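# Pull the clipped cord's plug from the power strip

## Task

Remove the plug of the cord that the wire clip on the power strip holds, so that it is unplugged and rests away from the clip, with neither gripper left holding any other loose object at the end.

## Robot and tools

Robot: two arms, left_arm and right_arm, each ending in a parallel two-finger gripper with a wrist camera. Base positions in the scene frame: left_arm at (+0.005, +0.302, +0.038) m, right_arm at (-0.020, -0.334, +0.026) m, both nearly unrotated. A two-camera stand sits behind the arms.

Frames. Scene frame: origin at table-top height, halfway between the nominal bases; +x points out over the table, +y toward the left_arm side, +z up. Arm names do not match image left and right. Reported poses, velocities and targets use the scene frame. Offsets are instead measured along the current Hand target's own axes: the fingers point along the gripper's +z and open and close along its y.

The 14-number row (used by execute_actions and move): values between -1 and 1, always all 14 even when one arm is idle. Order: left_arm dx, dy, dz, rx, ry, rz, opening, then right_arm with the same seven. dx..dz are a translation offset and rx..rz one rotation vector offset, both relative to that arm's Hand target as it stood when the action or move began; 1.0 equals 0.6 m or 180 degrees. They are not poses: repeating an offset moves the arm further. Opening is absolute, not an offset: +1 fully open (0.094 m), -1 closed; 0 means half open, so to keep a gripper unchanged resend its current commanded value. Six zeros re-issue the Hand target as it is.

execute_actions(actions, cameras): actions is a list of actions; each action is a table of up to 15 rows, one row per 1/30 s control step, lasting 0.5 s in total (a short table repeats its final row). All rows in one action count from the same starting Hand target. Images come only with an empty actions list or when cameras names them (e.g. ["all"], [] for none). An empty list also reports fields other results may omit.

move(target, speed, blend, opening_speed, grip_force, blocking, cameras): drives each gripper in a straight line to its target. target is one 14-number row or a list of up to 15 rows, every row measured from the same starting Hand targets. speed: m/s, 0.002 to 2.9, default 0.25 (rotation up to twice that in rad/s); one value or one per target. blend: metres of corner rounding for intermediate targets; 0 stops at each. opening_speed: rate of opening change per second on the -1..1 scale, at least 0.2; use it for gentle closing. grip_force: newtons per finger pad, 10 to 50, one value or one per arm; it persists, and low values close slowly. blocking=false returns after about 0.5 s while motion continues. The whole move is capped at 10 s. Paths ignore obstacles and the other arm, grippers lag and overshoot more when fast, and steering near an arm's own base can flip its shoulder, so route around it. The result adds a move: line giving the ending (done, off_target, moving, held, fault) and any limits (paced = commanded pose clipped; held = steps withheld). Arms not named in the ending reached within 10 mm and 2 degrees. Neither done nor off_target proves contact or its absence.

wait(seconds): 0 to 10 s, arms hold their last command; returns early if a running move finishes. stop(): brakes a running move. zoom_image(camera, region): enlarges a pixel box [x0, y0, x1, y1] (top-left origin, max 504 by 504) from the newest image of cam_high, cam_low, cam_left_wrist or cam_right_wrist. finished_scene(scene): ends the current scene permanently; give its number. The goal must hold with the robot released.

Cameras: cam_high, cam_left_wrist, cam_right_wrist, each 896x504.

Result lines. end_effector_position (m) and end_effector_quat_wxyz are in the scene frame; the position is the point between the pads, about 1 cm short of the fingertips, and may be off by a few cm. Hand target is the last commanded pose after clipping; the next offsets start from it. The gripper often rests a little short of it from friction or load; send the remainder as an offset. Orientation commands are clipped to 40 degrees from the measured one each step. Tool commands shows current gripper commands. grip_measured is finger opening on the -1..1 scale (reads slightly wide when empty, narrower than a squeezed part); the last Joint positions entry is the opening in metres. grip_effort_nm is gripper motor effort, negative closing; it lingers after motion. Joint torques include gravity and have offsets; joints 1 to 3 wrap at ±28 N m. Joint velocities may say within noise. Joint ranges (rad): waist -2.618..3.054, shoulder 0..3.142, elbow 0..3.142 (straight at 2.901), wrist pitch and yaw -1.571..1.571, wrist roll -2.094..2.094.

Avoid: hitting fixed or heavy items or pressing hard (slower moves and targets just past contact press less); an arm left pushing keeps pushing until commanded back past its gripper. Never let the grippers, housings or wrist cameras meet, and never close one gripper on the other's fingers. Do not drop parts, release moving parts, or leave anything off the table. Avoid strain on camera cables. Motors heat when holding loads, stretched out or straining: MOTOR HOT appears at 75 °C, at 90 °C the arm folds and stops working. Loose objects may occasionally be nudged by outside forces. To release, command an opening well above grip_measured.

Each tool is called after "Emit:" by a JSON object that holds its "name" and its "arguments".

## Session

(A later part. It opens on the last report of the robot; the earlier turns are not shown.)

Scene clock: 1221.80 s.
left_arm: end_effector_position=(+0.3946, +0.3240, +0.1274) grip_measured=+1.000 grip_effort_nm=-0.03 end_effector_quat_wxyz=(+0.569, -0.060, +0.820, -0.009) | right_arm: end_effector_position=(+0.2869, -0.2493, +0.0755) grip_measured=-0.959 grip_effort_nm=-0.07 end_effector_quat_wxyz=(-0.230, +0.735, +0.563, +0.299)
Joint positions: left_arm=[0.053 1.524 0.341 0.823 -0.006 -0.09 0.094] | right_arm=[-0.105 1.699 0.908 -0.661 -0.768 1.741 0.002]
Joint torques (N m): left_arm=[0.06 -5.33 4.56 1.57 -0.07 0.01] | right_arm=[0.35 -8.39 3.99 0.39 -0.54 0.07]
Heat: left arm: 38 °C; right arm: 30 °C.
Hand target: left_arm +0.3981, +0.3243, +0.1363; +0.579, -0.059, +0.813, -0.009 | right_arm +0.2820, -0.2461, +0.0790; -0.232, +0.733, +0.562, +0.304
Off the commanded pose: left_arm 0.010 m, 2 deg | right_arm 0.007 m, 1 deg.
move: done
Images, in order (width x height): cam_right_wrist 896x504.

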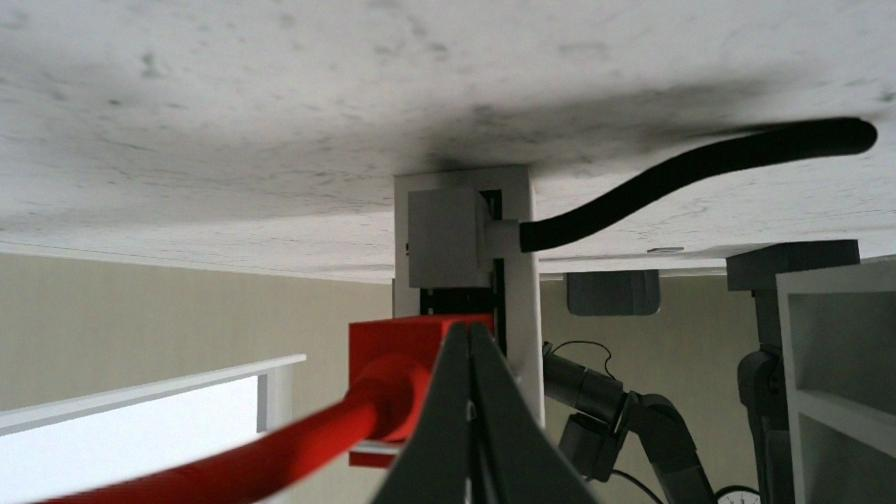

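Emit:
{"name": "move", "arguments": {"target": [[0,0,0,0,0,0,1, 0.0072,-0.001,0.0072,0,0,0,-0.96],[0,0,0,0,0,0,1, 0.0598,0.009,-0.0345,0,0,0,-0.96]], "speed": 0.06, "cameras": ["cam_right_wrist"]}}

Scene clock: 1237.13 s.
left_arm: end_effector_position=(+0.3946, +0.3240, +0.1274) grip_measured=+1.000 grip_effort_nm=-0.02 end_effector_quat_wxyz=(+0.569, -0.060, +0.820, -0.009) | right_arm: end_effector_position=(+0.2810, -0.2465, +0.0958) grip_measured=-0.959 grip_effort_nm=-0.07 end_effector_quat_wxyz=(-0.231, +0.749, +0.557, +0.275)
Joint positions: left_arm=[0.053 1.524 0.341 0.823 -0.006 -0.09 0.094] | right_arm=[-0.079 1.644 0.961 -0.781 -0.727 1.79 0.002]
Joint torques (N m): left_arm=[-0.01 -5.41 4.59 1.61 -0.05 0.05] | right_arm=[1.22 -8.38 9.73 0.23 -0.89 0.04]
Heat: left arm: 38 °C; right arm: 29 °C.
Hand target: left_arm +0.3981, +0.3243, +0.1363; +0.579, -0.059, +0.813, -0.009 | right_arm +0.2900, -0.2371, +0.1192; -0.232, +0.733, +0.562, +0.304
Off the commanded pose: left_arm 0.010 m, 2 deg | right_arm 0.027 m, 4 deg.
move: off_target (right_arm)
Images, in order (width x height): cam_right_wrist 896x504.

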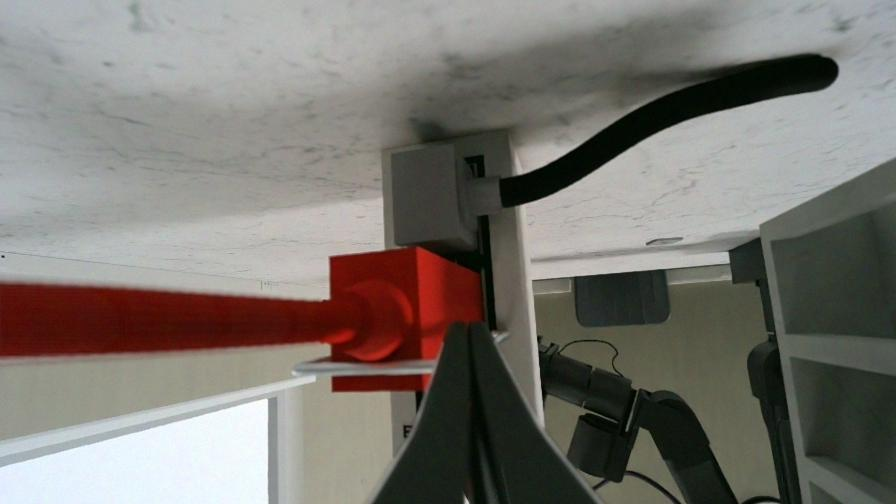

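Emit:
{"name": "zoom_image", "arguments": {"camera": "cam_right_wrist", "region": [280, 230, 540, 430]}}

Scaled by 1.938.

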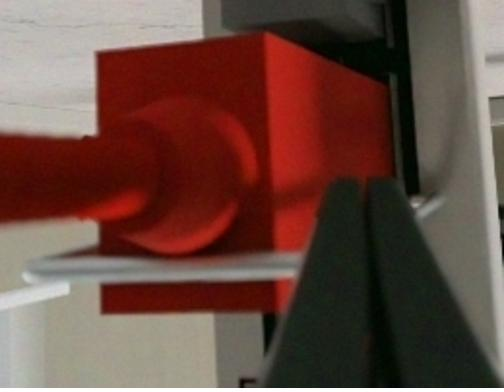

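Emit:
{"name": "move", "arguments": {"target": [0,0,0,0,0,0,1, 0.0155,-0.0026,-0.0327,0,0,0,-0.96], "speed": 0.05, "cameras": ["cam_right_wrist"]}}

Scene clock: 1257.67 s.
left_arm: end_effector_position=(+0.3946, +0.3240, +0.1274) grip_measured=+1.000 grip_effort_nm=-0.02 end_effector_quat_wxyz=(+0.569, -0.060, +0.820, -0.009) | right_arm: end_effector_position=(+0.2802, -0.2436, +0.1220) grip_measured=-0.959 grip_effort_nm=-0.07 end_effector_quat_wxyz=(-0.238, +0.740, +0.561, +0.284)
Joint positions: left_arm=[0.053 1.524 0.341 0.823 -0.006 -0.09 0.094] | right_arm=[-0.082 1.608 1.022 -0.882 -0.754 1.768 0.002]
Joint torques (N m): left_arm=[0.05 -5.23 4.79 1.59 -0.1 -0.02] | right_arm=[-0.72 -7.83 9.54 0.13 -0.68 -0.06]
Heat: left arm: 38 °C; right arm: 30 °C.
Hand target: left_arm +0.3981, +0.3243, +0.1363; +0.579, -0.059, +0.813, -0.009 | right_arm +0.2865, -0.2438, +0.1396; -0.232, +0.733, +0.562, +0.304
Off the commanded pose: left_arm 0.010 m, 2 deg | right_arm 0.019 m, 3 deg.
move: off_target (right_arm)
Images, in order (width x height): cam_right_wrist 896x504.

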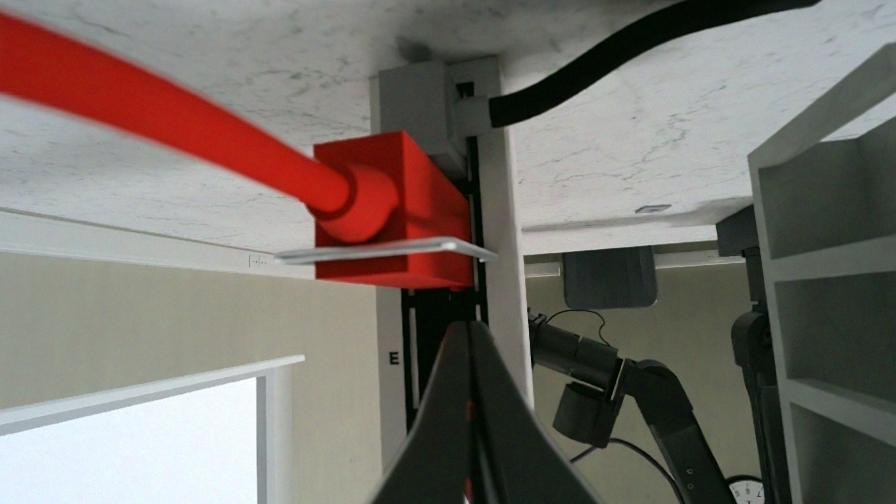

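Emit:
{"name": "move", "arguments": {"target": [[0,0,0,0,0,0,1, 0.0163,0,-0.0897,0,0,0,-0.96],[0,0,0,0,0,0,1, 0.063,0.027,-0.0557,0.0391,-0.1934,-0.0751,0.28]], "speed": 0.15, "blend": [0.01,0], "cameras": ["cam_high","cam_right_wrist"]}}

Scene clock: 1356.00 s.
left_arm: end_effector_position=(+0.3946, +0.3240, +0.1274) grip_measured=+1.000 grip_effort_nm=-0.02 end_effector_quat_wxyz=(+0.569, -0.060, +0.820, -0.009) | right_arm: end_effector_position=(+0.2989, -0.2438, +0.1874) grip_measured=+0.279 grip_effort_nm=0.07 end_effector_quat_wxyz=(-0.066, +0.702, +0.705, +0.069)
Joint positions: left_arm=[0.053 1.524 0.341 0.823 -0.006 -0.09 0.094] | right_arm=[0.205 1.763 1.646 -1.419 -0.188 1.74 0.06]
Joint torques (N m): left_arm=[0.05 -5.3 4.53 1.68 0 -0.03] | right_arm=[0.28 -5.87 10.02 0.03 0.03 0.07]
Motor temperatures (°C): left_arm=[20 24 25 38 20 23 23] | right_arm=[20 30 31 23 24 23 20]
Heat: left arm: 38 °C; right arm: 31 °C.
Hand target: left_arm +0.3981, +0.3243, +0.1363; +0.579, -0.059, +0.813, -0.009 | right_arm +0.3029, -0.2449, +0.1899; -0.061, +0.705, +0.704, +0.062
Off the commanded pose: left_arm 0.010 m, 2 deg | right_arm 0.005 m, 1 deg.
move: done
Images, in order (width x height): cam_high 896x504, cam_right_wrist 896x504.

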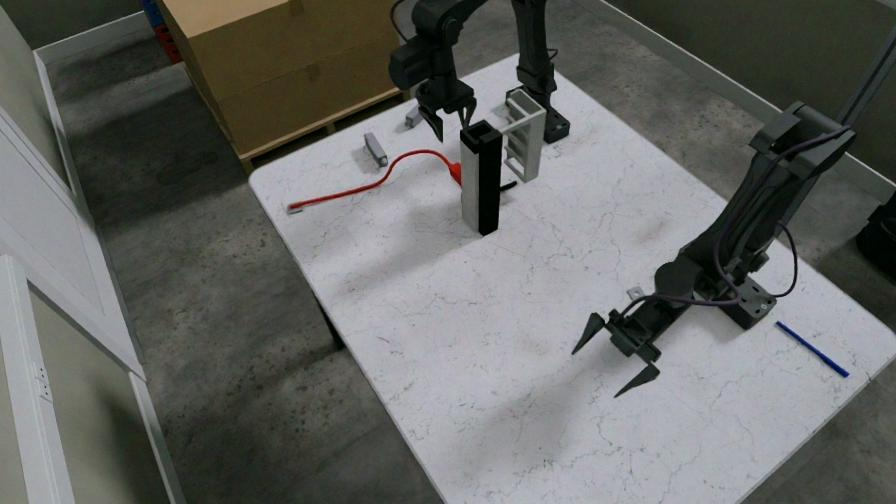

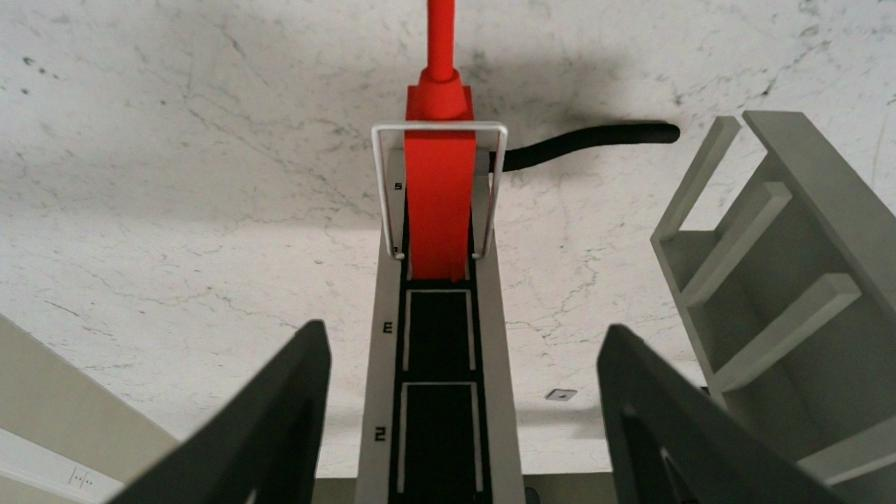

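Emit:
{"name": "move", "arguments": {"target": [0,0,0,0,0,0,1, 0.0263,0.011,0.1568,0,0,0,0.28], "speed": 0.12, "cameras": ["cam_right_wrist"]}}

Scene clock: 1388.20 s.
left_arm: end_effector_position=(+0.3946, +0.3240, +0.1274) grip_measured=+1.000 grip_effort_nm=-0.02 end_effector_quat_wxyz=(+0.569, -0.060, +0.820, -0.009) | right_arm: end_effector_position=(+0.3138, -0.2103, +0.1102) grip_measured=+0.279 grip_effort_nm=0.07 end_effector_quat_wxyz=(-0.061, +0.701, +0.706, +0.079)
Joint positions: left_arm=[0.053 1.524 0.341 0.823 -0.006 -0.09 0.094] | right_arm=[0.293 1.827 1.416 -1.084 -0.185 1.829 0.06]
Joint torques (N m): left_arm=[0.1 -5.55 4.63 1.64 -0.09 -0.01] | right_arm=[0.39 -6.63 5.15 0.31 0.04 0.08]
Heat: left arm: 38 °C; right arm: 30 °C.
Hand target: left_arm +0.3981, +0.3243, +0.1363; +0.579, -0.059, +0.813, -0.009 | right_arm +0.3097, -0.2131, +0.1000; -0.061, +0.704, +0.704, +0.062
Off the commanded pose: left_arm 0.010 m, 2 deg | right_arm 0.011 m, 2 deg.
move: off_target (right_arm)
Images, in order (width x height): cam_right_wrist 896x504.

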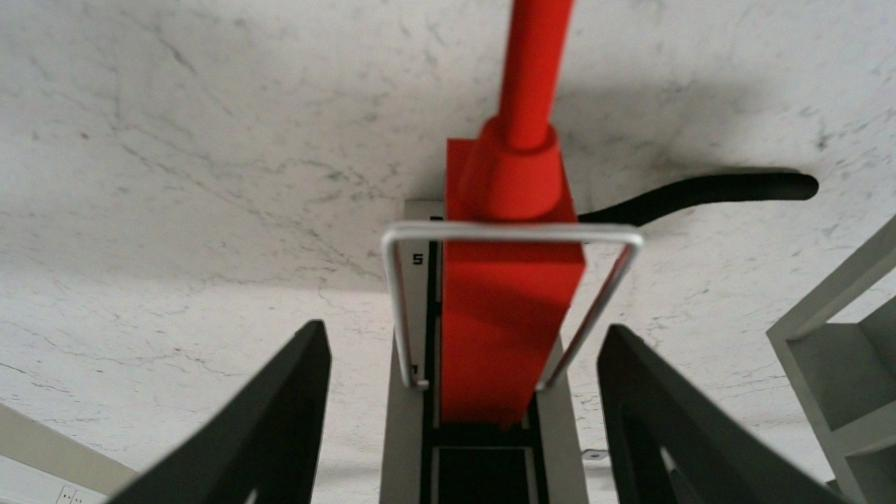

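Emit:
{"name": "move", "arguments": {"target": [0,0,0,0,0,0,1, -0.0095,-0.0145,0.0155,0,0,0,0.28], "speed": 0.08, "cameras": ["cam_right_wrist"]}}

Scene clock: 1406.60 s.
left_arm: end_effector_position=(+0.3946, +0.3240, +0.1274) grip_measured=+1.000 grip_effort_nm=-0.02 end_effector_quat_wxyz=(+0.569, -0.060, +0.820, -0.009) | right_arm: end_effector_position=(+0.3047, -0.2127, +0.0922) grip_measured=+0.279 grip_effort_nm=0.07 end_effector_quat_wxyz=(-0.066, +0.702, +0.705, +0.069)
Joint positions: left_arm=[0.053 1.524 0.341 0.823 -0.006 -0.09 0.094] | right_arm=[0.293 1.827 1.345 -1.036 -0.185 1.829 0.06]
Joint torques (N m): left_arm=[0.05 -5.44 4.38 1.62 -0.06 -0.02] | right_arm=[-0.06 -8.5 4.77 0.32 0.03 0.02]
Heat: left arm: 38 °C; right arm: 29 °C.
Hand target: left_arm +0.3981, +0.3243, +0.1363; +0.579, -0.059, +0.813, -0.009 | right_arm +0.3009, -0.2171, +0.0898; -0.061, +0.705, +0.704, +0.062
Off the commanded pose: left_arm 0.010 m, 2 deg | right_arm 0.006 m, 1 deg.
move: done
Images, in order (width x height): cam_right_wrist 896x504.

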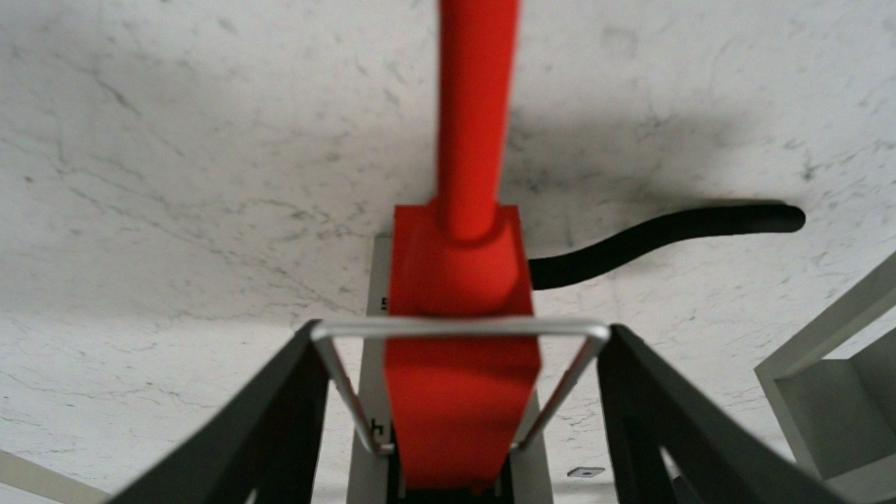

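Emit:
{"name": "move", "arguments": {"target": [0,0,0,0,0,0,1, 0,0,0,0,0,0,-0.2], "grip_force": [50,18], "opening_speed": 0.4, "cameras": ["cam_right_wrist"]}}

Scene clock: 1430.43 s.
left_arm: end_effector_position=(+0.3946, +0.3240, +0.1274) grip_measured=+1.000 grip_effort_nm=-0.02 end_effector_quat_wxyz=(+0.569, -0.060, +0.820, -0.009) | right_arm: end_effector_position=(+0.3067, -0.2127, +0.0922) grip_measured=+0.010 grip_effort_nm=-0.44 end_effector_quat_wxyz=(-0.063, +0.702, +0.706, +0.072)
Joint positions: left_arm=[0.053 1.524 0.341 0.823 -0.006 -0.09 0.094] | right_arm=[0.293 1.827 1.345 -1.028 -0.182 1.829 0.047]
Joint torques (N m): left_arm=[-0.06 -5.26 4.62 1.63 -0.08 0] | right_arm=[-0.05 -8.47 4.83 0.22 -0.01 0.03]
Heat: left arm: 38 °C; right arm: 30 °C.
Hand target: left_arm +0.3981, +0.3243, +0.1363; +0.579, -0.059, +0.813, -0.009 | right_arm +0.3009, -0.2171, +0.0898; -0.061, +0.705, +0.704, +0.062
Off the commanded pose: left_arm 0.010 m, 2 deg | right_arm 0.008 m, 1 deg.
grip_force (N): 50, 18
move: done
Images, in order (width x height): cam_right_wrist 896x504.

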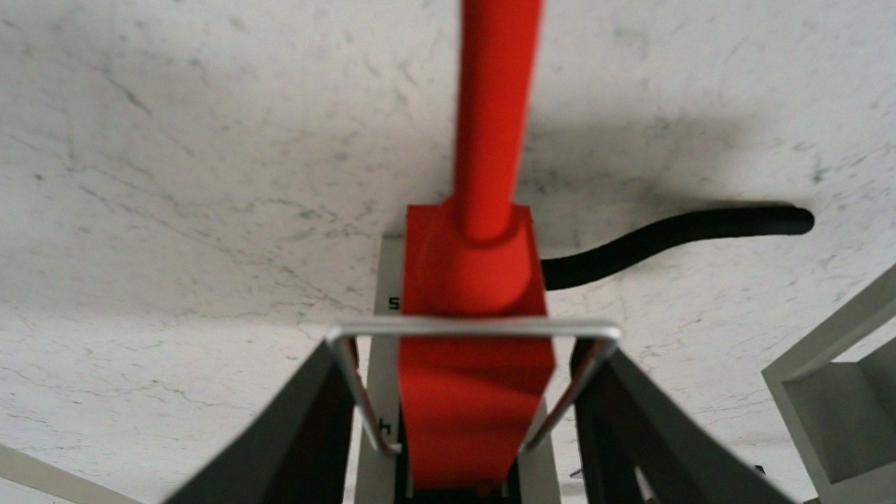

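Emit:
{"name": "wait", "arguments": {"seconds": 1.5}}

Emit:
{"name": "zoom_image", "arguments": {"camera": "cam_right_wrist", "region": [280, 290, 660, 504]}}

Scene clock: 1440.10 s.
left_arm: end_effector_position=(+0.3946, +0.3240, +0.1274) grip_measured=+1.000 grip_effort_nm=-0.02 end_effector_quat_wxyz=(+0.569, -0.060, +0.820, -0.009) | right_arm: end_effector_position=(+0.3067, -0.2127, +0.0922) grip_measured=+0.010 grip_effort_nm=-0.44 end_effector_quat_wxyz=(-0.063, +0.702, +0.706, +0.072)
Joint positions: left_arm=[0.053 1.524 0.341 0.823 -0.006 -0.09 0.094] | right_arm=[0.293 1.827 1.345 -1.028 -0.182 1.829 0.047]
Joint torques (N m): left_arm=[0.03 -5.27 4.66 1.57 -0.02 0.06] | right_arm=[-0.09 -8.55 4.79 0.23 0.01 0.02]
Heat: left arm: 38 °C; right arm: 30 °C.
Hand target: left_arm +0.3981, +0.3243, +0.1363; +0.579, -0.059, +0.813, -0.009 | right_arm +0.3009, -0.2171, +0.0898; -0.061, +0.705, +0.704, +0.062
Tool commands: left_gripper/opening=+1.0 right_gripper/opening=-0.2
Off the commanded pose: left_arm 0.010 m, 2 deg | right_arm 0.008 m, 1 deg.
grip_force (N): 50, 18
wait: 1.50 s; at rest from the start

Scaled by 1.326.
This view is cut from an older image: the scene may have changed since it was taken.

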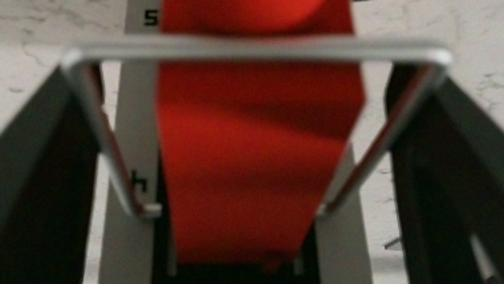

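Emit:
{"name": "move", "arguments": {"target": [0,0,0,0,0,0,1, 0.0247,0.0067,-0.0532,0,0,0,-0.2], "speed": 0.05, "cameras": ["cam_right_wrist"]}}

Scene clock: 1456.87 s.
left_arm: end_effector_position=(+0.3946, +0.3240, +0.1274) grip_measured=+1.000 grip_effort_nm=-0.02 end_effector_quat_wxyz=(+0.569, -0.060, +0.820, -0.009) | right_arm: end_effector_position=(+0.3055, -0.2099, +0.1080) grip_measured=+0.010 grip_effort_nm=-0.44 end_effector_quat_wxyz=(-0.060, +0.705, +0.705, +0.060)
Joint positions: left_arm=[0.053 1.524 0.341 0.823 -0.006 -0.09 0.094] | right_arm=[0.311 1.827 1.412 -1.109 -0.164 1.85 0.047]
Joint torques (N m): left_arm=[0.14 -5.33 4.85 1.62 -0.02 -0.02] | right_arm=[0.42 -8.94 10.93 -0.32 -0.14 0.05]
Heat: left arm: 38 °C; right arm: 30 °C.
Hand target: left_arm +0.3981, +0.3243, +0.1363; +0.579, -0.059, +0.813, -0.009 | right_arm +0.3049, -0.2080, +0.1238; -0.061, +0.704, +0.704, +0.062
Off the commanded pose: left_arm 0.010 m, 2 deg | right_arm 0.016 m, 0 deg.
grip_force (N): 50, 18
move: off_target (right_arm)
Images, in order (width x height): cam_right_wrist 896x504.

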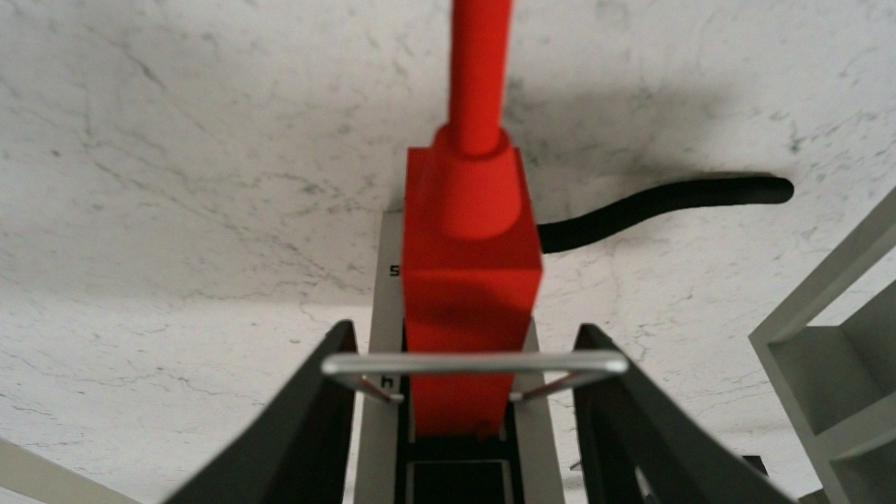

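Emit:
{"name": "move", "arguments": {"target": [0,0,0,0,0,0,1, 0.0302,0.0017,-0.0268,0,0.044,0,-0.2], "speed": 0.05, "cameras": ["cam_right_wrist"]}}

Scene clock: 1474.70 s.
left_arm: end_effector_position=(+0.3946, +0.3240, +0.1274) grip_measured=+1.000 grip_effort_nm=-0.02 end_effector_quat_wxyz=(+0.569, -0.060, +0.820, -0.009) | right_arm: end_effector_position=(+0.3050, -0.2039, +0.1166) grip_measured=+0.009 grip_effort_nm=-0.44 end_effector_quat_wxyz=(-0.092, +0.706, +0.698, +0.079)
Joint positions: left_arm=[0.053 1.524 0.341 0.823 -0.006 -0.09 0.094] | right_arm=[0.29 1.827 1.436 -1.135 -0.239 1.843 0.047]
Joint torques (N m): left_arm=[0.01 -5.26 4.81 1.64 -0.07 -0.01] | right_arm=[-0.21 -10.52 11.06 -0.18 -0.8 -0.08]
Heat: left arm: 38 °C; right arm: 30 °C.
Hand target: left_arm +0.3981, +0.3243, +0.1363; +0.579, -0.059, +0.813, -0.009 | right_arm +0.3058, -0.1929, +0.1428; -0.109, +0.699, +0.698, +0.110
Off the commanded pose: left_arm 0.010 m, 2 deg | right_arm 0.028 m, 4 deg.
grip_force (N): 50, 18
move: off_target (right_arm)
Images, in order (width x height): cam_right_wrist 896x504.

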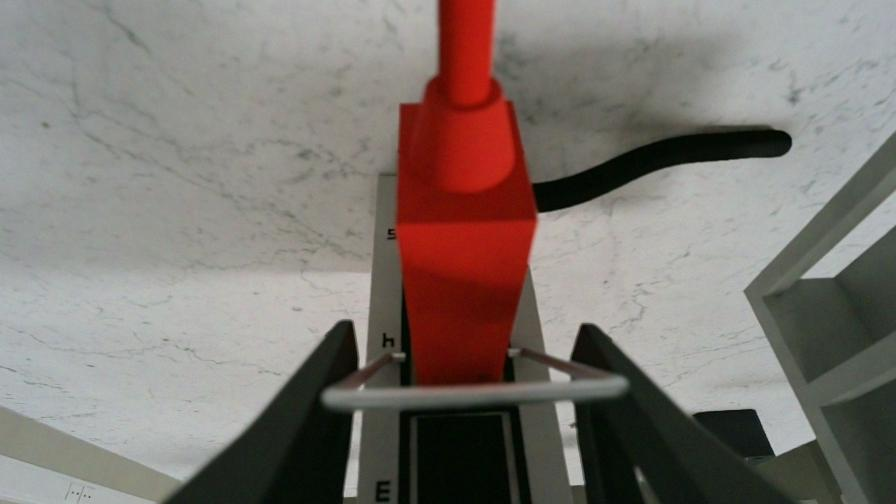

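Emit:
{"name": "move", "arguments": {"target": [[0,0,0,0,0,0,1, 0.0215,0,-0.0178,0,0,0,-0.2],[0,0,0,0,0,0,1, 0.0515,0,-0.024,0,0.04,0,-0.2]], "speed": 0.05, "blend": [0.005,0], "cameras": ["cam_right_wrist"]}}

Scene clock: 1493.90 s.
left_arm: end_effector_position=(+0.3946, +0.3240, +0.1274) grip_measured=+1.000 grip_effort_nm=-0.02 end_effector_quat_wxyz=(+0.569, -0.060, +0.820, -0.009) | right_arm: end_effector_position=(+0.3047, -0.1891, +0.1340) grip_measured=+0.008 grip_effort_nm=-0.44 end_effector_quat_wxyz=(-0.128, +0.714, +0.681, +0.100)
Joint positions: left_arm=[0.053 1.524 0.341 0.823 -0.006 -0.09 0.094] | right_arm=[0.29 1.827 1.488 -1.179 -0.322 1.881 0.047]
Joint torques (N m): left_arm=[-0.05 -5.45 4.71 1.6 -0.08 -0.01] | right_arm=[0.75 -11.59 10.51 0.11 -1.2 -0.24]
Heat: left arm: 38 °C; right arm: 31 °C.
Hand target: left_arm +0.3981, +0.3243, +0.1363; +0.579, -0.059, +0.813, -0.009 | right_arm +0.3059, -0.1679, +0.1660; -0.153, +0.690, +0.690, +0.154
Off the commanded pose: left_arm 0.010 m, 2 deg | right_arm 0.038 m, 7 deg.
grip_force (N): 50, 18
move: off_target (right_arm)
Images, in order (width x height): cam_right_wrist 896x504.

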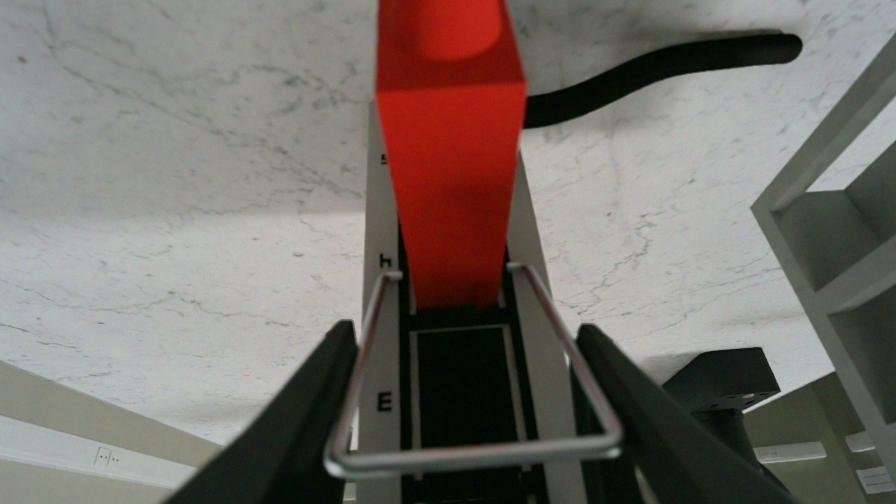

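Emit:
{"name": "move", "arguments": {"target": [0,0,0,0,0,0,1, 0.0417,0,-0.0025,0,0,0,-0.2], "speed": 0.05, "cameras": ["cam_right_wrist"]}}

Scene clock: 1512.93 s.
left_arm: end_effector_position=(+0.3946, +0.3240, +0.1274) grip_measured=+1.000 grip_effort_nm=-0.03 end_effector_quat_wxyz=(+0.569, -0.060, +0.820, -0.009) | right_arm: end_effector_position=(+0.3049, -0.1733, +0.1442) grip_measured=+0.008 grip_effort_nm=-0.44 end_effector_quat_wxyz=(-0.126, +0.724, +0.670, +0.103)
Joint positions: left_arm=[0.053 1.524 0.341 0.823 -0.006 -0.09 0.094] | right_arm=[0.335 1.826 1.527 -1.191 -0.317 1.961 0.047]
Joint torques (N m): left_arm=[0.03 -5.27 4.68 1.62 -0.07 -0.06] | right_arm=[2.07 -10.44 12.9 0.06 -1.18 -0.39]
Heat: left arm: 38 °C; right arm: 32 °C.
Hand target: left_arm +0.3981, +0.3243, +0.1363; +0.579, -0.059, +0.813, -0.009 | right_arm +0.3058, -0.1459, +0.1779; -0.153, +0.690, +0.690, +0.154
Off the commanded pose: left_arm 0.010 m, 2 deg | right_arm 0.044 m, 8 deg.
grip_force (N): 50, 18
move: off_target (right_arm)
Images, in order (width x height): cam_right_wrist 896x504.

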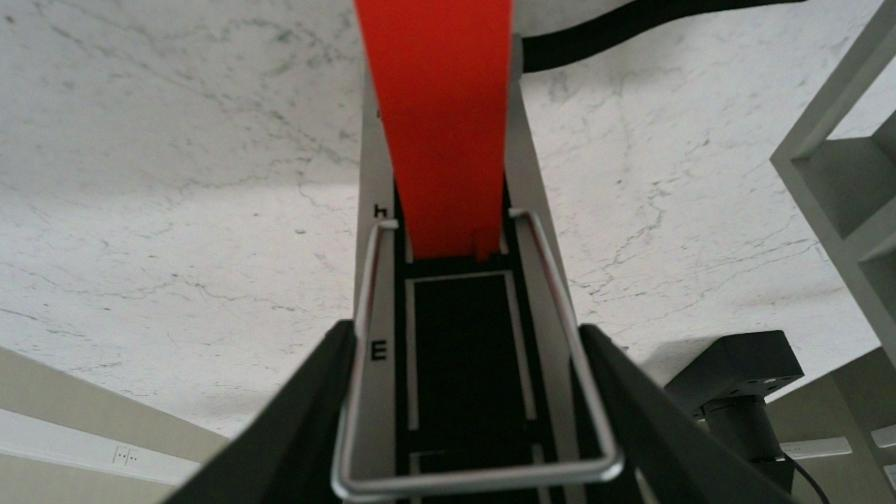

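Emit:
{"name": "move", "arguments": {"target": [0,0,0,0,0,0,1, 0.027,0,0.0053,0,0,0,-0.2], "speed": 0.05, "cameras": ["cam_right_wrist"]}}

Scene clock: 1533.77 s.
left_arm: end_effector_position=(+0.3946, +0.3240, +0.1274) grip_measured=+1.000 grip_effort_nm=-0.02 end_effector_quat_wxyz=(+0.569, -0.060, +0.820, -0.009) | right_arm: end_effector_position=(+0.3049, -0.1734, +0.1449) grip_measured=+0.007 grip_effort_nm=-0.44 end_effector_quat_wxyz=(-0.116, +0.723, +0.673, +0.098)
Joint positions: left_arm=[0.053 1.524 0.341 0.823 -0.006 -0.09 0.094] | right_arm=[0.345 1.826 1.534 -1.198 -0.295 1.965 0.047]
Joint velocities: left_arm=[-0.017 -0.002 0.012 0.022 -0.183 0.022 0] | right_arm=[within noise]
Joint torques (N m): left_arm=[0.03 -5.39 4.71 1.67 -0.04 -0.04] | right_arm=[4.77 -9.54 14.98 0.11 -1.35 -0.02]
Heat: left arm: 38 °C; right arm: 35 °C.
Hand target: left_arm +0.3981, +0.3243, +0.1363; +0.579, -0.059, +0.813, -0.009 | right_arm +0.3059, -0.1299, +0.1819; -0.153, +0.690, +0.690, +0.154
Off the commanded pose: left_arm 0.010 m, 2 deg | right_arm 0.057 m, 9 deg.
grip_force (N): 50, 18
move: off_target (right_arm)
Images, in order (width x height): cam_right_wrist 896x504.

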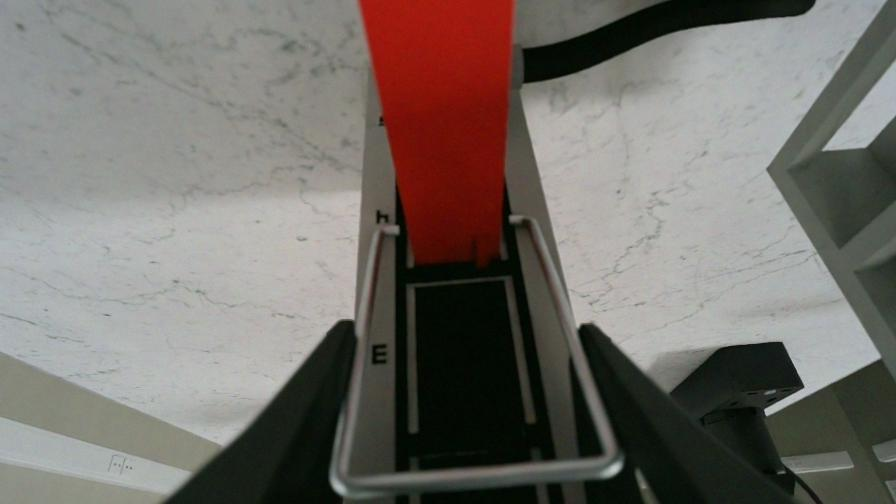

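Emit:
{"name": "move", "arguments": {"target": [0,0,0,0,0,0,1, -0.0787,0,0.0127,0,-0.03,0,-0.2], "speed": 0.05, "cameras": ["cam_right_wrist"]}}

Scene clock: 1546.83 s.
left_arm: end_effector_position=(+0.3946, +0.3240, +0.1274) grip_measured=+1.000 grip_effort_nm=-0.02 end_effector_quat_wxyz=(+0.569, -0.060, +0.820, -0.009) | right_arm: end_effector_position=(+0.3058, -0.1755, +0.1445) grip_measured=+0.006 grip_effort_nm=-0.44 end_effector_quat_wxyz=(-0.112, +0.721, +0.677, +0.097)
Joint positions: left_arm=[0.053 1.524 0.341 0.823 -0.006 -0.09 0.094] | right_arm=[0.343 1.826 1.534 -1.197 -0.287 1.953 0.047]
Joint torques (N m): left_arm=[0.27 -5.42 4.63 1.65 -0.03 -0.03] | right_arm=[-0.21 -9.47 7.34 0.32 -0.57 -0.59]
Motor temperatures (°C): left_arm=[20 24 25 38 20 23 23] | right_arm=[20 35 35 23 26 23 21]
Heat: left arm: 38 °C; right arm: 35 °C.
Hand target: left_arm +0.3981, +0.3243, +0.1363; +0.579, -0.059, +0.813, -0.009 | right_arm +0.3059, -0.1694, +0.1550; -0.120, +0.697, +0.697, +0.121
Off the commanded pose: left_arm 0.010 m, 2 deg | right_arm 0.012 m, 5 deg.
grip_force (N): 50, 18
move: off_target (right_arm)
Images, in order (width x height): cam_right_wrist 896x504.

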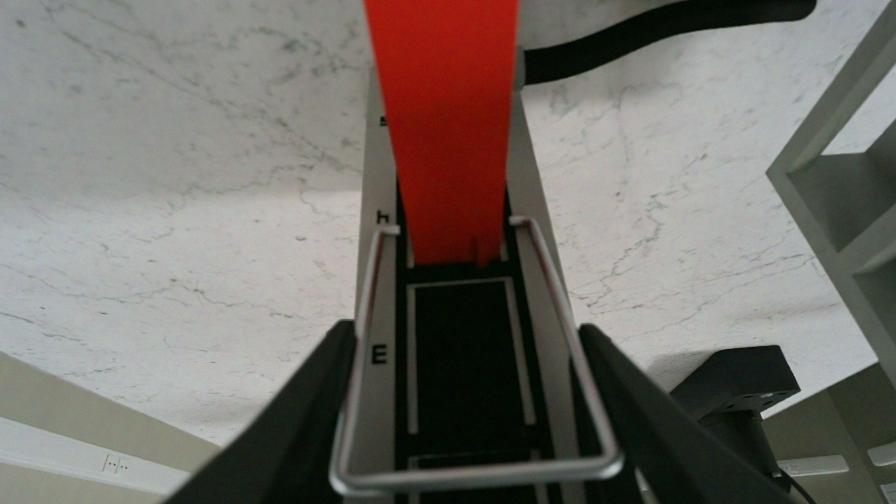

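Emit:
{"name": "move", "arguments": {"target": [0,0,0,0,0,0,1, 0,0,0,0,0,0,0.2], "opening_speed": 0.3, "cameras": ["cam_right_wrist"]}}

Scene clock: 1552.87 s.
left_arm: end_effector_position=(+0.3946, +0.3240, +0.1274) grip_measured=+1.000 grip_effort_nm=-0.02 end_effector_quat_wxyz=(+0.569, -0.060, +0.820, -0.009) | right_arm: end_effector_position=(+0.3051, -0.1725, +0.1455) grip_measured=+0.199 grip_effort_nm=0.08 end_effector_quat_wxyz=(-0.117, +0.700, +0.697, +0.105)
Joint positions: left_arm=[0.053 1.524 0.341 0.823 -0.006 -0.09 0.094] | right_arm=[0.343 1.826 1.534 -1.196 -0.305 1.895 0.056]
Joint torques (N m): left_arm=[-0.02 -5.3 4.64 1.6 -0.03 -0.04] | right_arm=[-0.29 -9.35 7.39 0.3 -0.44 -0.02]
Heat: left arm: 38 °C; right arm: 35 °C.
Hand target: left_arm +0.3981, +0.3243, +0.1363; +0.579, -0.059, +0.813, -0.009 | right_arm +0.3059, -0.1694, +0.1550; -0.120, +0.697, +0.697, +0.121
Off the commanded pose: left_arm 0.010 m, 2 deg | right_arm 0.010 m, 2 deg.
grip_force (N): 50, 18
move: done
Images, in order (width x height): cam_right_wrist 896x504.

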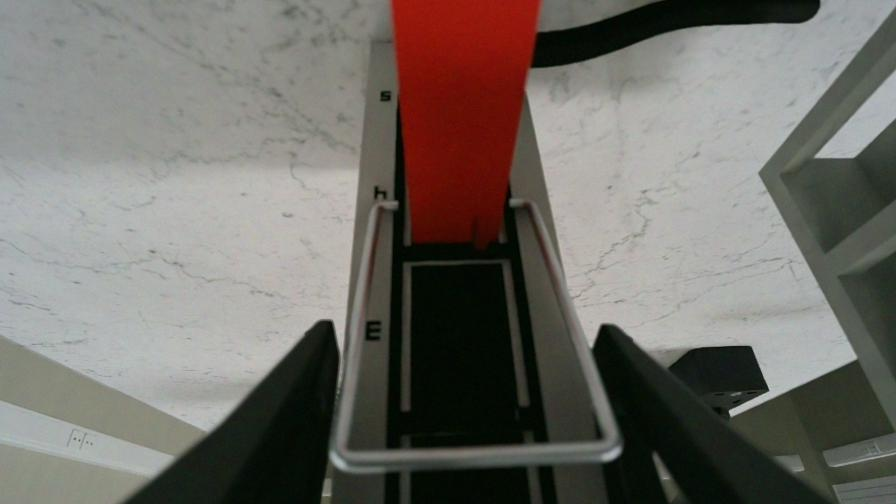

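Emit:
{"name": "move", "arguments": {"target": [0,0,0,0,0,0,1, -0.1153,-0.0017,0.0775,0,-0.0533,0,0.2], "speed": 0.08, "cameras": ["cam_right_wrist"]}}

Scene clock: 1576.47 s.
left_arm: end_effector_position=(+0.3946, +0.3240, +0.1274) grip_measured=+1.000 grip_effort_nm=-0.02 end_effector_quat_wxyz=(+0.569, -0.060, +0.820, -0.009) | right_arm: end_effector_position=(+0.3088, -0.2127, +0.0955) grip_measured=+0.199 grip_effort_nm=0.08 end_effector_quat_wxyz=(-0.064, +0.702, +0.705, +0.076)
Joint positions: left_arm=[0.053 1.524 0.341 0.823 -0.006 -0.09 0.094] | right_arm=[0.288 1.826 1.356 -1.034 -0.188 1.826 0.056]
Joint torques (N m): left_arm=[0.06 -5.37 4.52 1.63 -0.08 0] | right_arm=[-0.46 -7.34 4.86 0.3 0.03 -0.05]
Motor temperatures (°C): left_arm=[20 24 25 38 20 23 23] | right_arm=[20 35 30 23 25 23 20]
Heat: left arm: 38 °C; right arm: 35 °C.
Hand target: left_arm +0.3981, +0.3243, +0.1363; +0.579, -0.059, +0.813, -0.009 | right_arm +0.3049, -0.2189, +0.0880; -0.062, +0.704, +0.704, +0.063
Off the commanded pose: left_arm 0.010 m, 2 deg | right_arm 0.011 m, 2 deg.
grip_force (N): 50, 18
move: off_target (right_arm)
Images, in order (width x height): cam_right_wrist 896x504.

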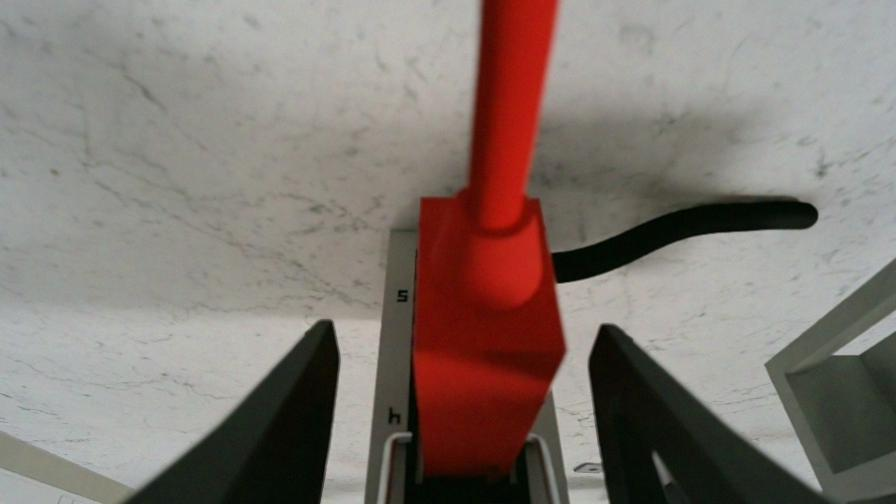

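Emit:
{"name": "move", "arguments": {"target": [[0,0,0,0,0,0,1, -0.0089,-0.0033,0.0119,0,0,0,0.2],[0,0,0,0,0,0,1, -0.0089,-0.0033,0.0119,0,0,0,-0.7]], "speed": 0.05, "grip_force": [50,30], "opening_speed": 0.6, "cameras": ["cam_right_wrist"]}}

Scene clock: 1593.07 s.
left_arm: end_effector_position=(+0.3946, +0.3240, +0.1274) grip_measured=+1.000 grip_effort_nm=-0.02 end_effector_quat_wxyz=(+0.569, -0.060, +0.820, -0.009) | right_arm: end_effector_position=(+0.3072, -0.2167, +0.0869) grip_measured=-0.481 grip_effort_nm=-0.62 end_effector_quat_wxyz=(-0.064, +0.701, +0.706, +0.075)
Joint positions: left_arm=[0.053 1.524 0.341 0.823 -0.006 -0.09 0.094] | right_arm=[0.279 1.826 1.321 -1.002 -0.188 1.814 0.024]
Joint torques (N m): left_arm=[0.16 -5.42 4.67 1.6 -0.06 -0.01] | right_arm=[-0.55 -7.45 4.77 0.3 0.02 -0.03]
Heat: left arm: 38 °C; right arm: 34 °C.
Hand target: left_arm +0.3981, +0.3243, +0.1363; +0.579, -0.059, +0.813, -0.009 | right_arm +0.3029, -0.2229, +0.0799; -0.062, +0.704, +0.704, +0.063
Off the commanded pose: left_arm 0.010 m, 2 deg | right_arm 0.010 m, 2 deg.
grip_force (N): 50, 30
move: done
Images, in order (width x height): cam_right_wrist 896x504.

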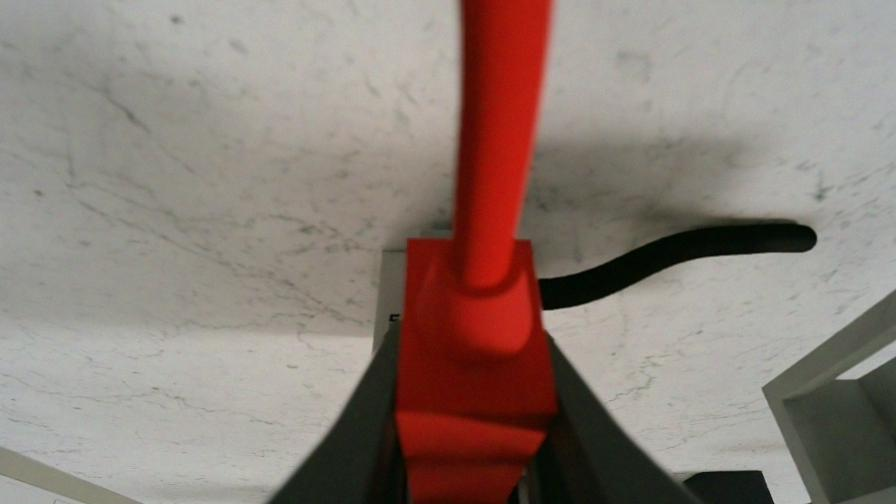

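Emit:
{"name": "move", "arguments": {"target": [0,0,0,0,0,0,1, -0.048,0,-0.0152,0,0,0,-0.7], "speed": 0.05, "cameras": ["cam_right_wrist"]}}

Scene clock: 1599.77 s.
left_arm: end_effector_position=(+0.3946, +0.3240, +0.1274) grip_measured=+1.000 grip_effort_nm=-0.02 end_effector_quat_wxyz=(+0.569, -0.060, +0.820, -0.009) | right_arm: end_effector_position=(+0.3082, -0.2199, +0.0858) grip_measured=-0.483 grip_effort_nm=-0.66 end_effector_quat_wxyz=(-0.090, +0.690, +0.711, +0.099)
Joint positions: left_arm=[0.053 1.524 0.341 0.823 -0.006 -0.09 0.094] | right_arm=[0.232 1.826 1.304 -0.987 -0.26 1.746 0.024]
Joint torques (N m): left_arm=[-0.18 -5.33 4.7 1.62 -0.04 -0.03] | right_arm=[-4.04 -9.02 5.26 -0.14 0.65 -0.21]
Heat: left arm: 38 °C; right arm: 34 °C.
Hand target: left_arm +0.3981, +0.3243, +0.1363; +0.579, -0.059, +0.813, -0.009 | right_arm +0.3029, -0.2528, +0.0839; -0.062, +0.704, +0.704, +0.063
Off the commanded pose: left_arm 0.010 m, 2 deg | right_arm 0.033 m, 6 deg.
grip_force (N): 50, 30
move: off_target (right_arm)
Images, in order (width x height): cam_right_wrist 896x504.

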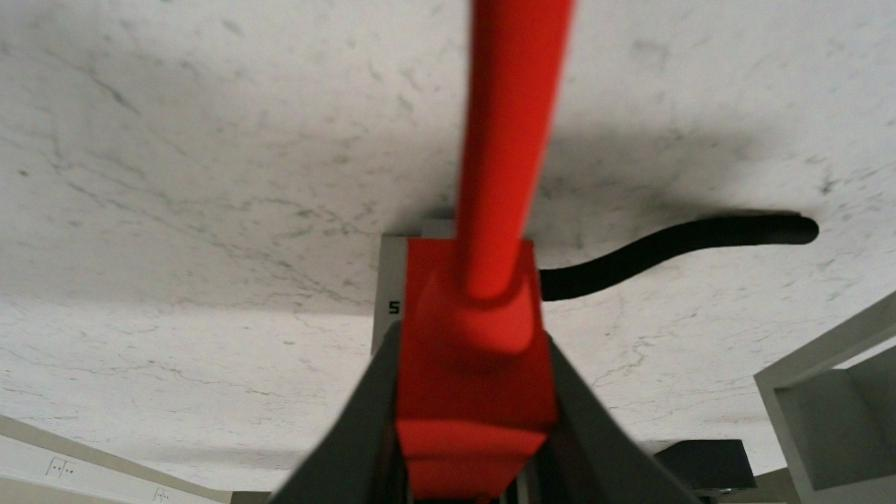

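Emit:
{"name": "move", "arguments": {"target": [0,0,0,0,0,0,1, -0.0492,0,-0.0087,0,0,0,-0.7], "speed": 0.05, "grip_force": [50,50], "cameras": ["cam_right_wrist"]}}

Scene clock: 1605.43 s.
left_arm: end_effector_position=(+0.3946, +0.3240, +0.1274) grip_measured=+1.000 grip_effort_nm=-0.03 end_effector_quat_wxyz=(+0.569, -0.060, +0.820, -0.009) | right_arm: end_effector_position=(+0.3095, -0.2224, +0.0856) grip_measured=-0.496 grip_effort_nm=-1.03 end_effector_quat_wxyz=(-0.116, +0.678, +0.714, +0.128)
Joint positions: left_arm=[0.053 1.524 0.341 0.823 -0.006 -0.09 0.094] | right_arm=[0.182 1.826 1.285 -0.969 -0.343 1.677 0.024]
Joint torques (N m): left_arm=[-0.14 -5.18 4.66 1.62 -0.04 -0.02] | right_arm=[-7.1 -9.91 5.9 -0.51 1.37 -0.38]
Heat: left arm: 38 °C; right arm: 34 °C.
Hand target: left_arm +0.3981, +0.3243, +0.1363; +0.579, -0.059, +0.813, -0.009 | right_arm +0.3029, -0.2830, +0.0838; -0.062, +0.705, +0.704, +0.063
Off the commanded pose: left_arm 0.010 m, 2 deg | right_arm 0.061 m, 10 deg.
move: off_target (right_arm)
Images, in order (width x height): cam_right_wrist 896x504.

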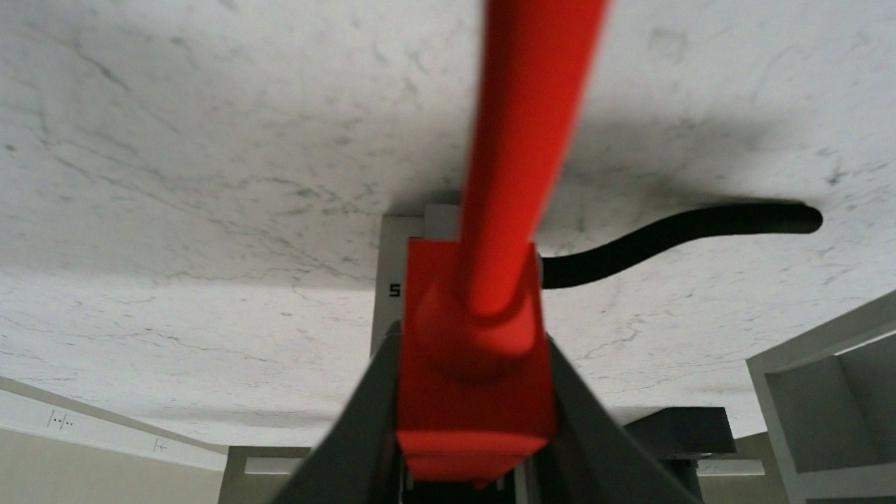

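Emit:
{"name": "move", "arguments": {"target": [0,0,0,0,0,0,1, -0.0492,0,-0.0087,0,0,0,-0.7], "speed": 0.05, "cameras": ["cam_right_wrist"]}}

Scene clock: 1612.40 s.
left_arm: end_effector_position=(+0.3946, +0.3240, +0.1274) grip_measured=+1.000 grip_effort_nm=-0.03 end_effector_quat_wxyz=(+0.569, -0.060, +0.820, -0.009) | right_arm: end_effector_position=(+0.3055, -0.3094, +0.0784) grip_measured=-0.496 grip_effort_nm=-1.03 end_effector_quat_wxyz=(-0.069, +0.705, +0.703, +0.066)
Joint positions: left_arm=[0.053 1.524 0.341 0.823 -0.006 -0.09 0.094] | right_arm=[0.001 1.824 1.285 -1.043 -0.191 1.539 0.024]
Joint torques (N m): left_arm=[-0.08 -5.56 4.68 1.6 -0.07 -0.04] | right_arm=[-0.24 -9.26 6.11 0 0 -0.06]
Heat: left arm: 38 °C; right arm: 34 °C.
Hand target: left_arm +0.3981, +0.3243, +0.1363; +0.579, -0.059, +0.813, -0.009 | right_arm +0.3029, -0.3129, +0.0838; -0.062, +0.704, +0.704, +0.063
Off the commanded pose: left_arm 0.010 m, 2 deg | right_arm 0.007 m, 1 deg.
move: done
Images, in order (width x height): cam_right_wrist 896x504.

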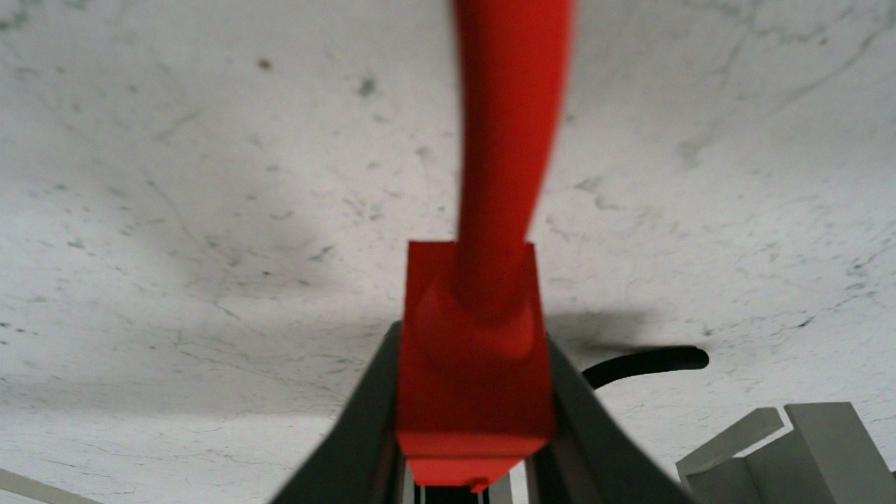

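Emit:
{"name": "move", "arguments": {"target": [0,0,0,0,0,0,1, -0.042,0,0.0755,0,0,0,-0.7], "speed": 0.1, "cameras": ["cam_high","cam_right_wrist"]}}

Scene clock: 1628.47 s.
left_arm: end_effector_position=(+0.3946, +0.3240, +0.1274) grip_measured=+1.000 grip_effort_nm=-0.02 end_effector_quat_wxyz=(+0.569, -0.060, +0.820, -0.009) | right_arm: end_effector_position=(+0.3055, -0.3259, +0.0425) grip_measured=-0.496 grip_effort_nm=-1.03 end_effector_quat_wxyz=(-0.062, +0.704, +0.704, +0.071)
Joint positions: left_arm=[0.053 1.524 0.341 0.823 -0.006 -0.09 0.094] | right_arm=[-0.048 1.863 1.184 -0.894 -0.189 1.488 0.024]
Joint torques (N m): left_arm=[0.13 -5.31 4.48 1.64 -0.05 -0.01] | right_arm=[-0.53 -6.57 4.79 0.29 -0.03 -0.08]
Heat: left arm: 38 °C; right arm: 34 °C.
Hand target: left_arm +0.3981, +0.3243, +0.1363; +0.579, -0.059, +0.813, -0.009 | right_arm +0.3031, -0.3297, +0.0349; -0.062, +0.704, +0.704, +0.063
Off the commanded pose: left_arm 0.010 m, 2 deg | right_arm 0.009 m, 1 deg.
move: done
Images, in order (width x height): cam_high 896x504, cam_right_wrist 896x504.

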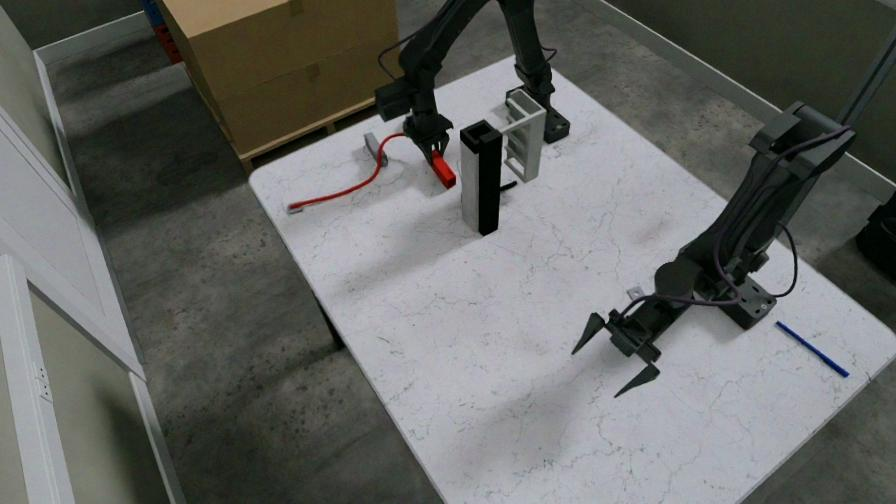

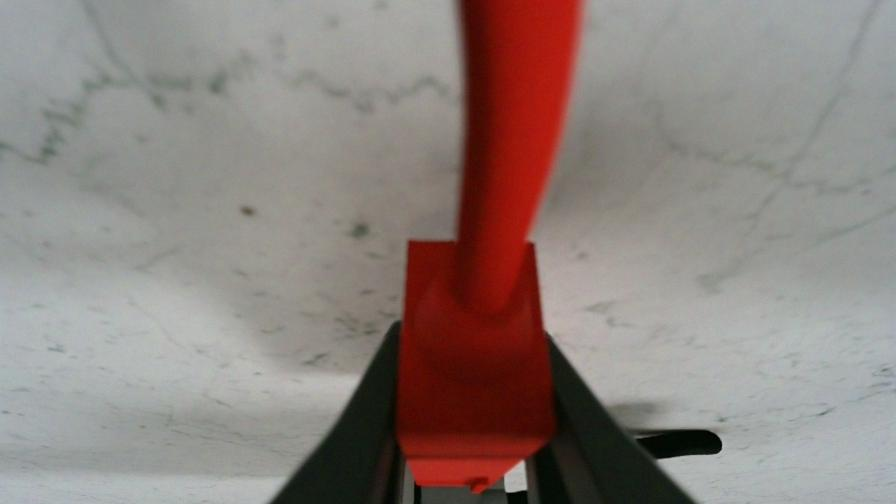

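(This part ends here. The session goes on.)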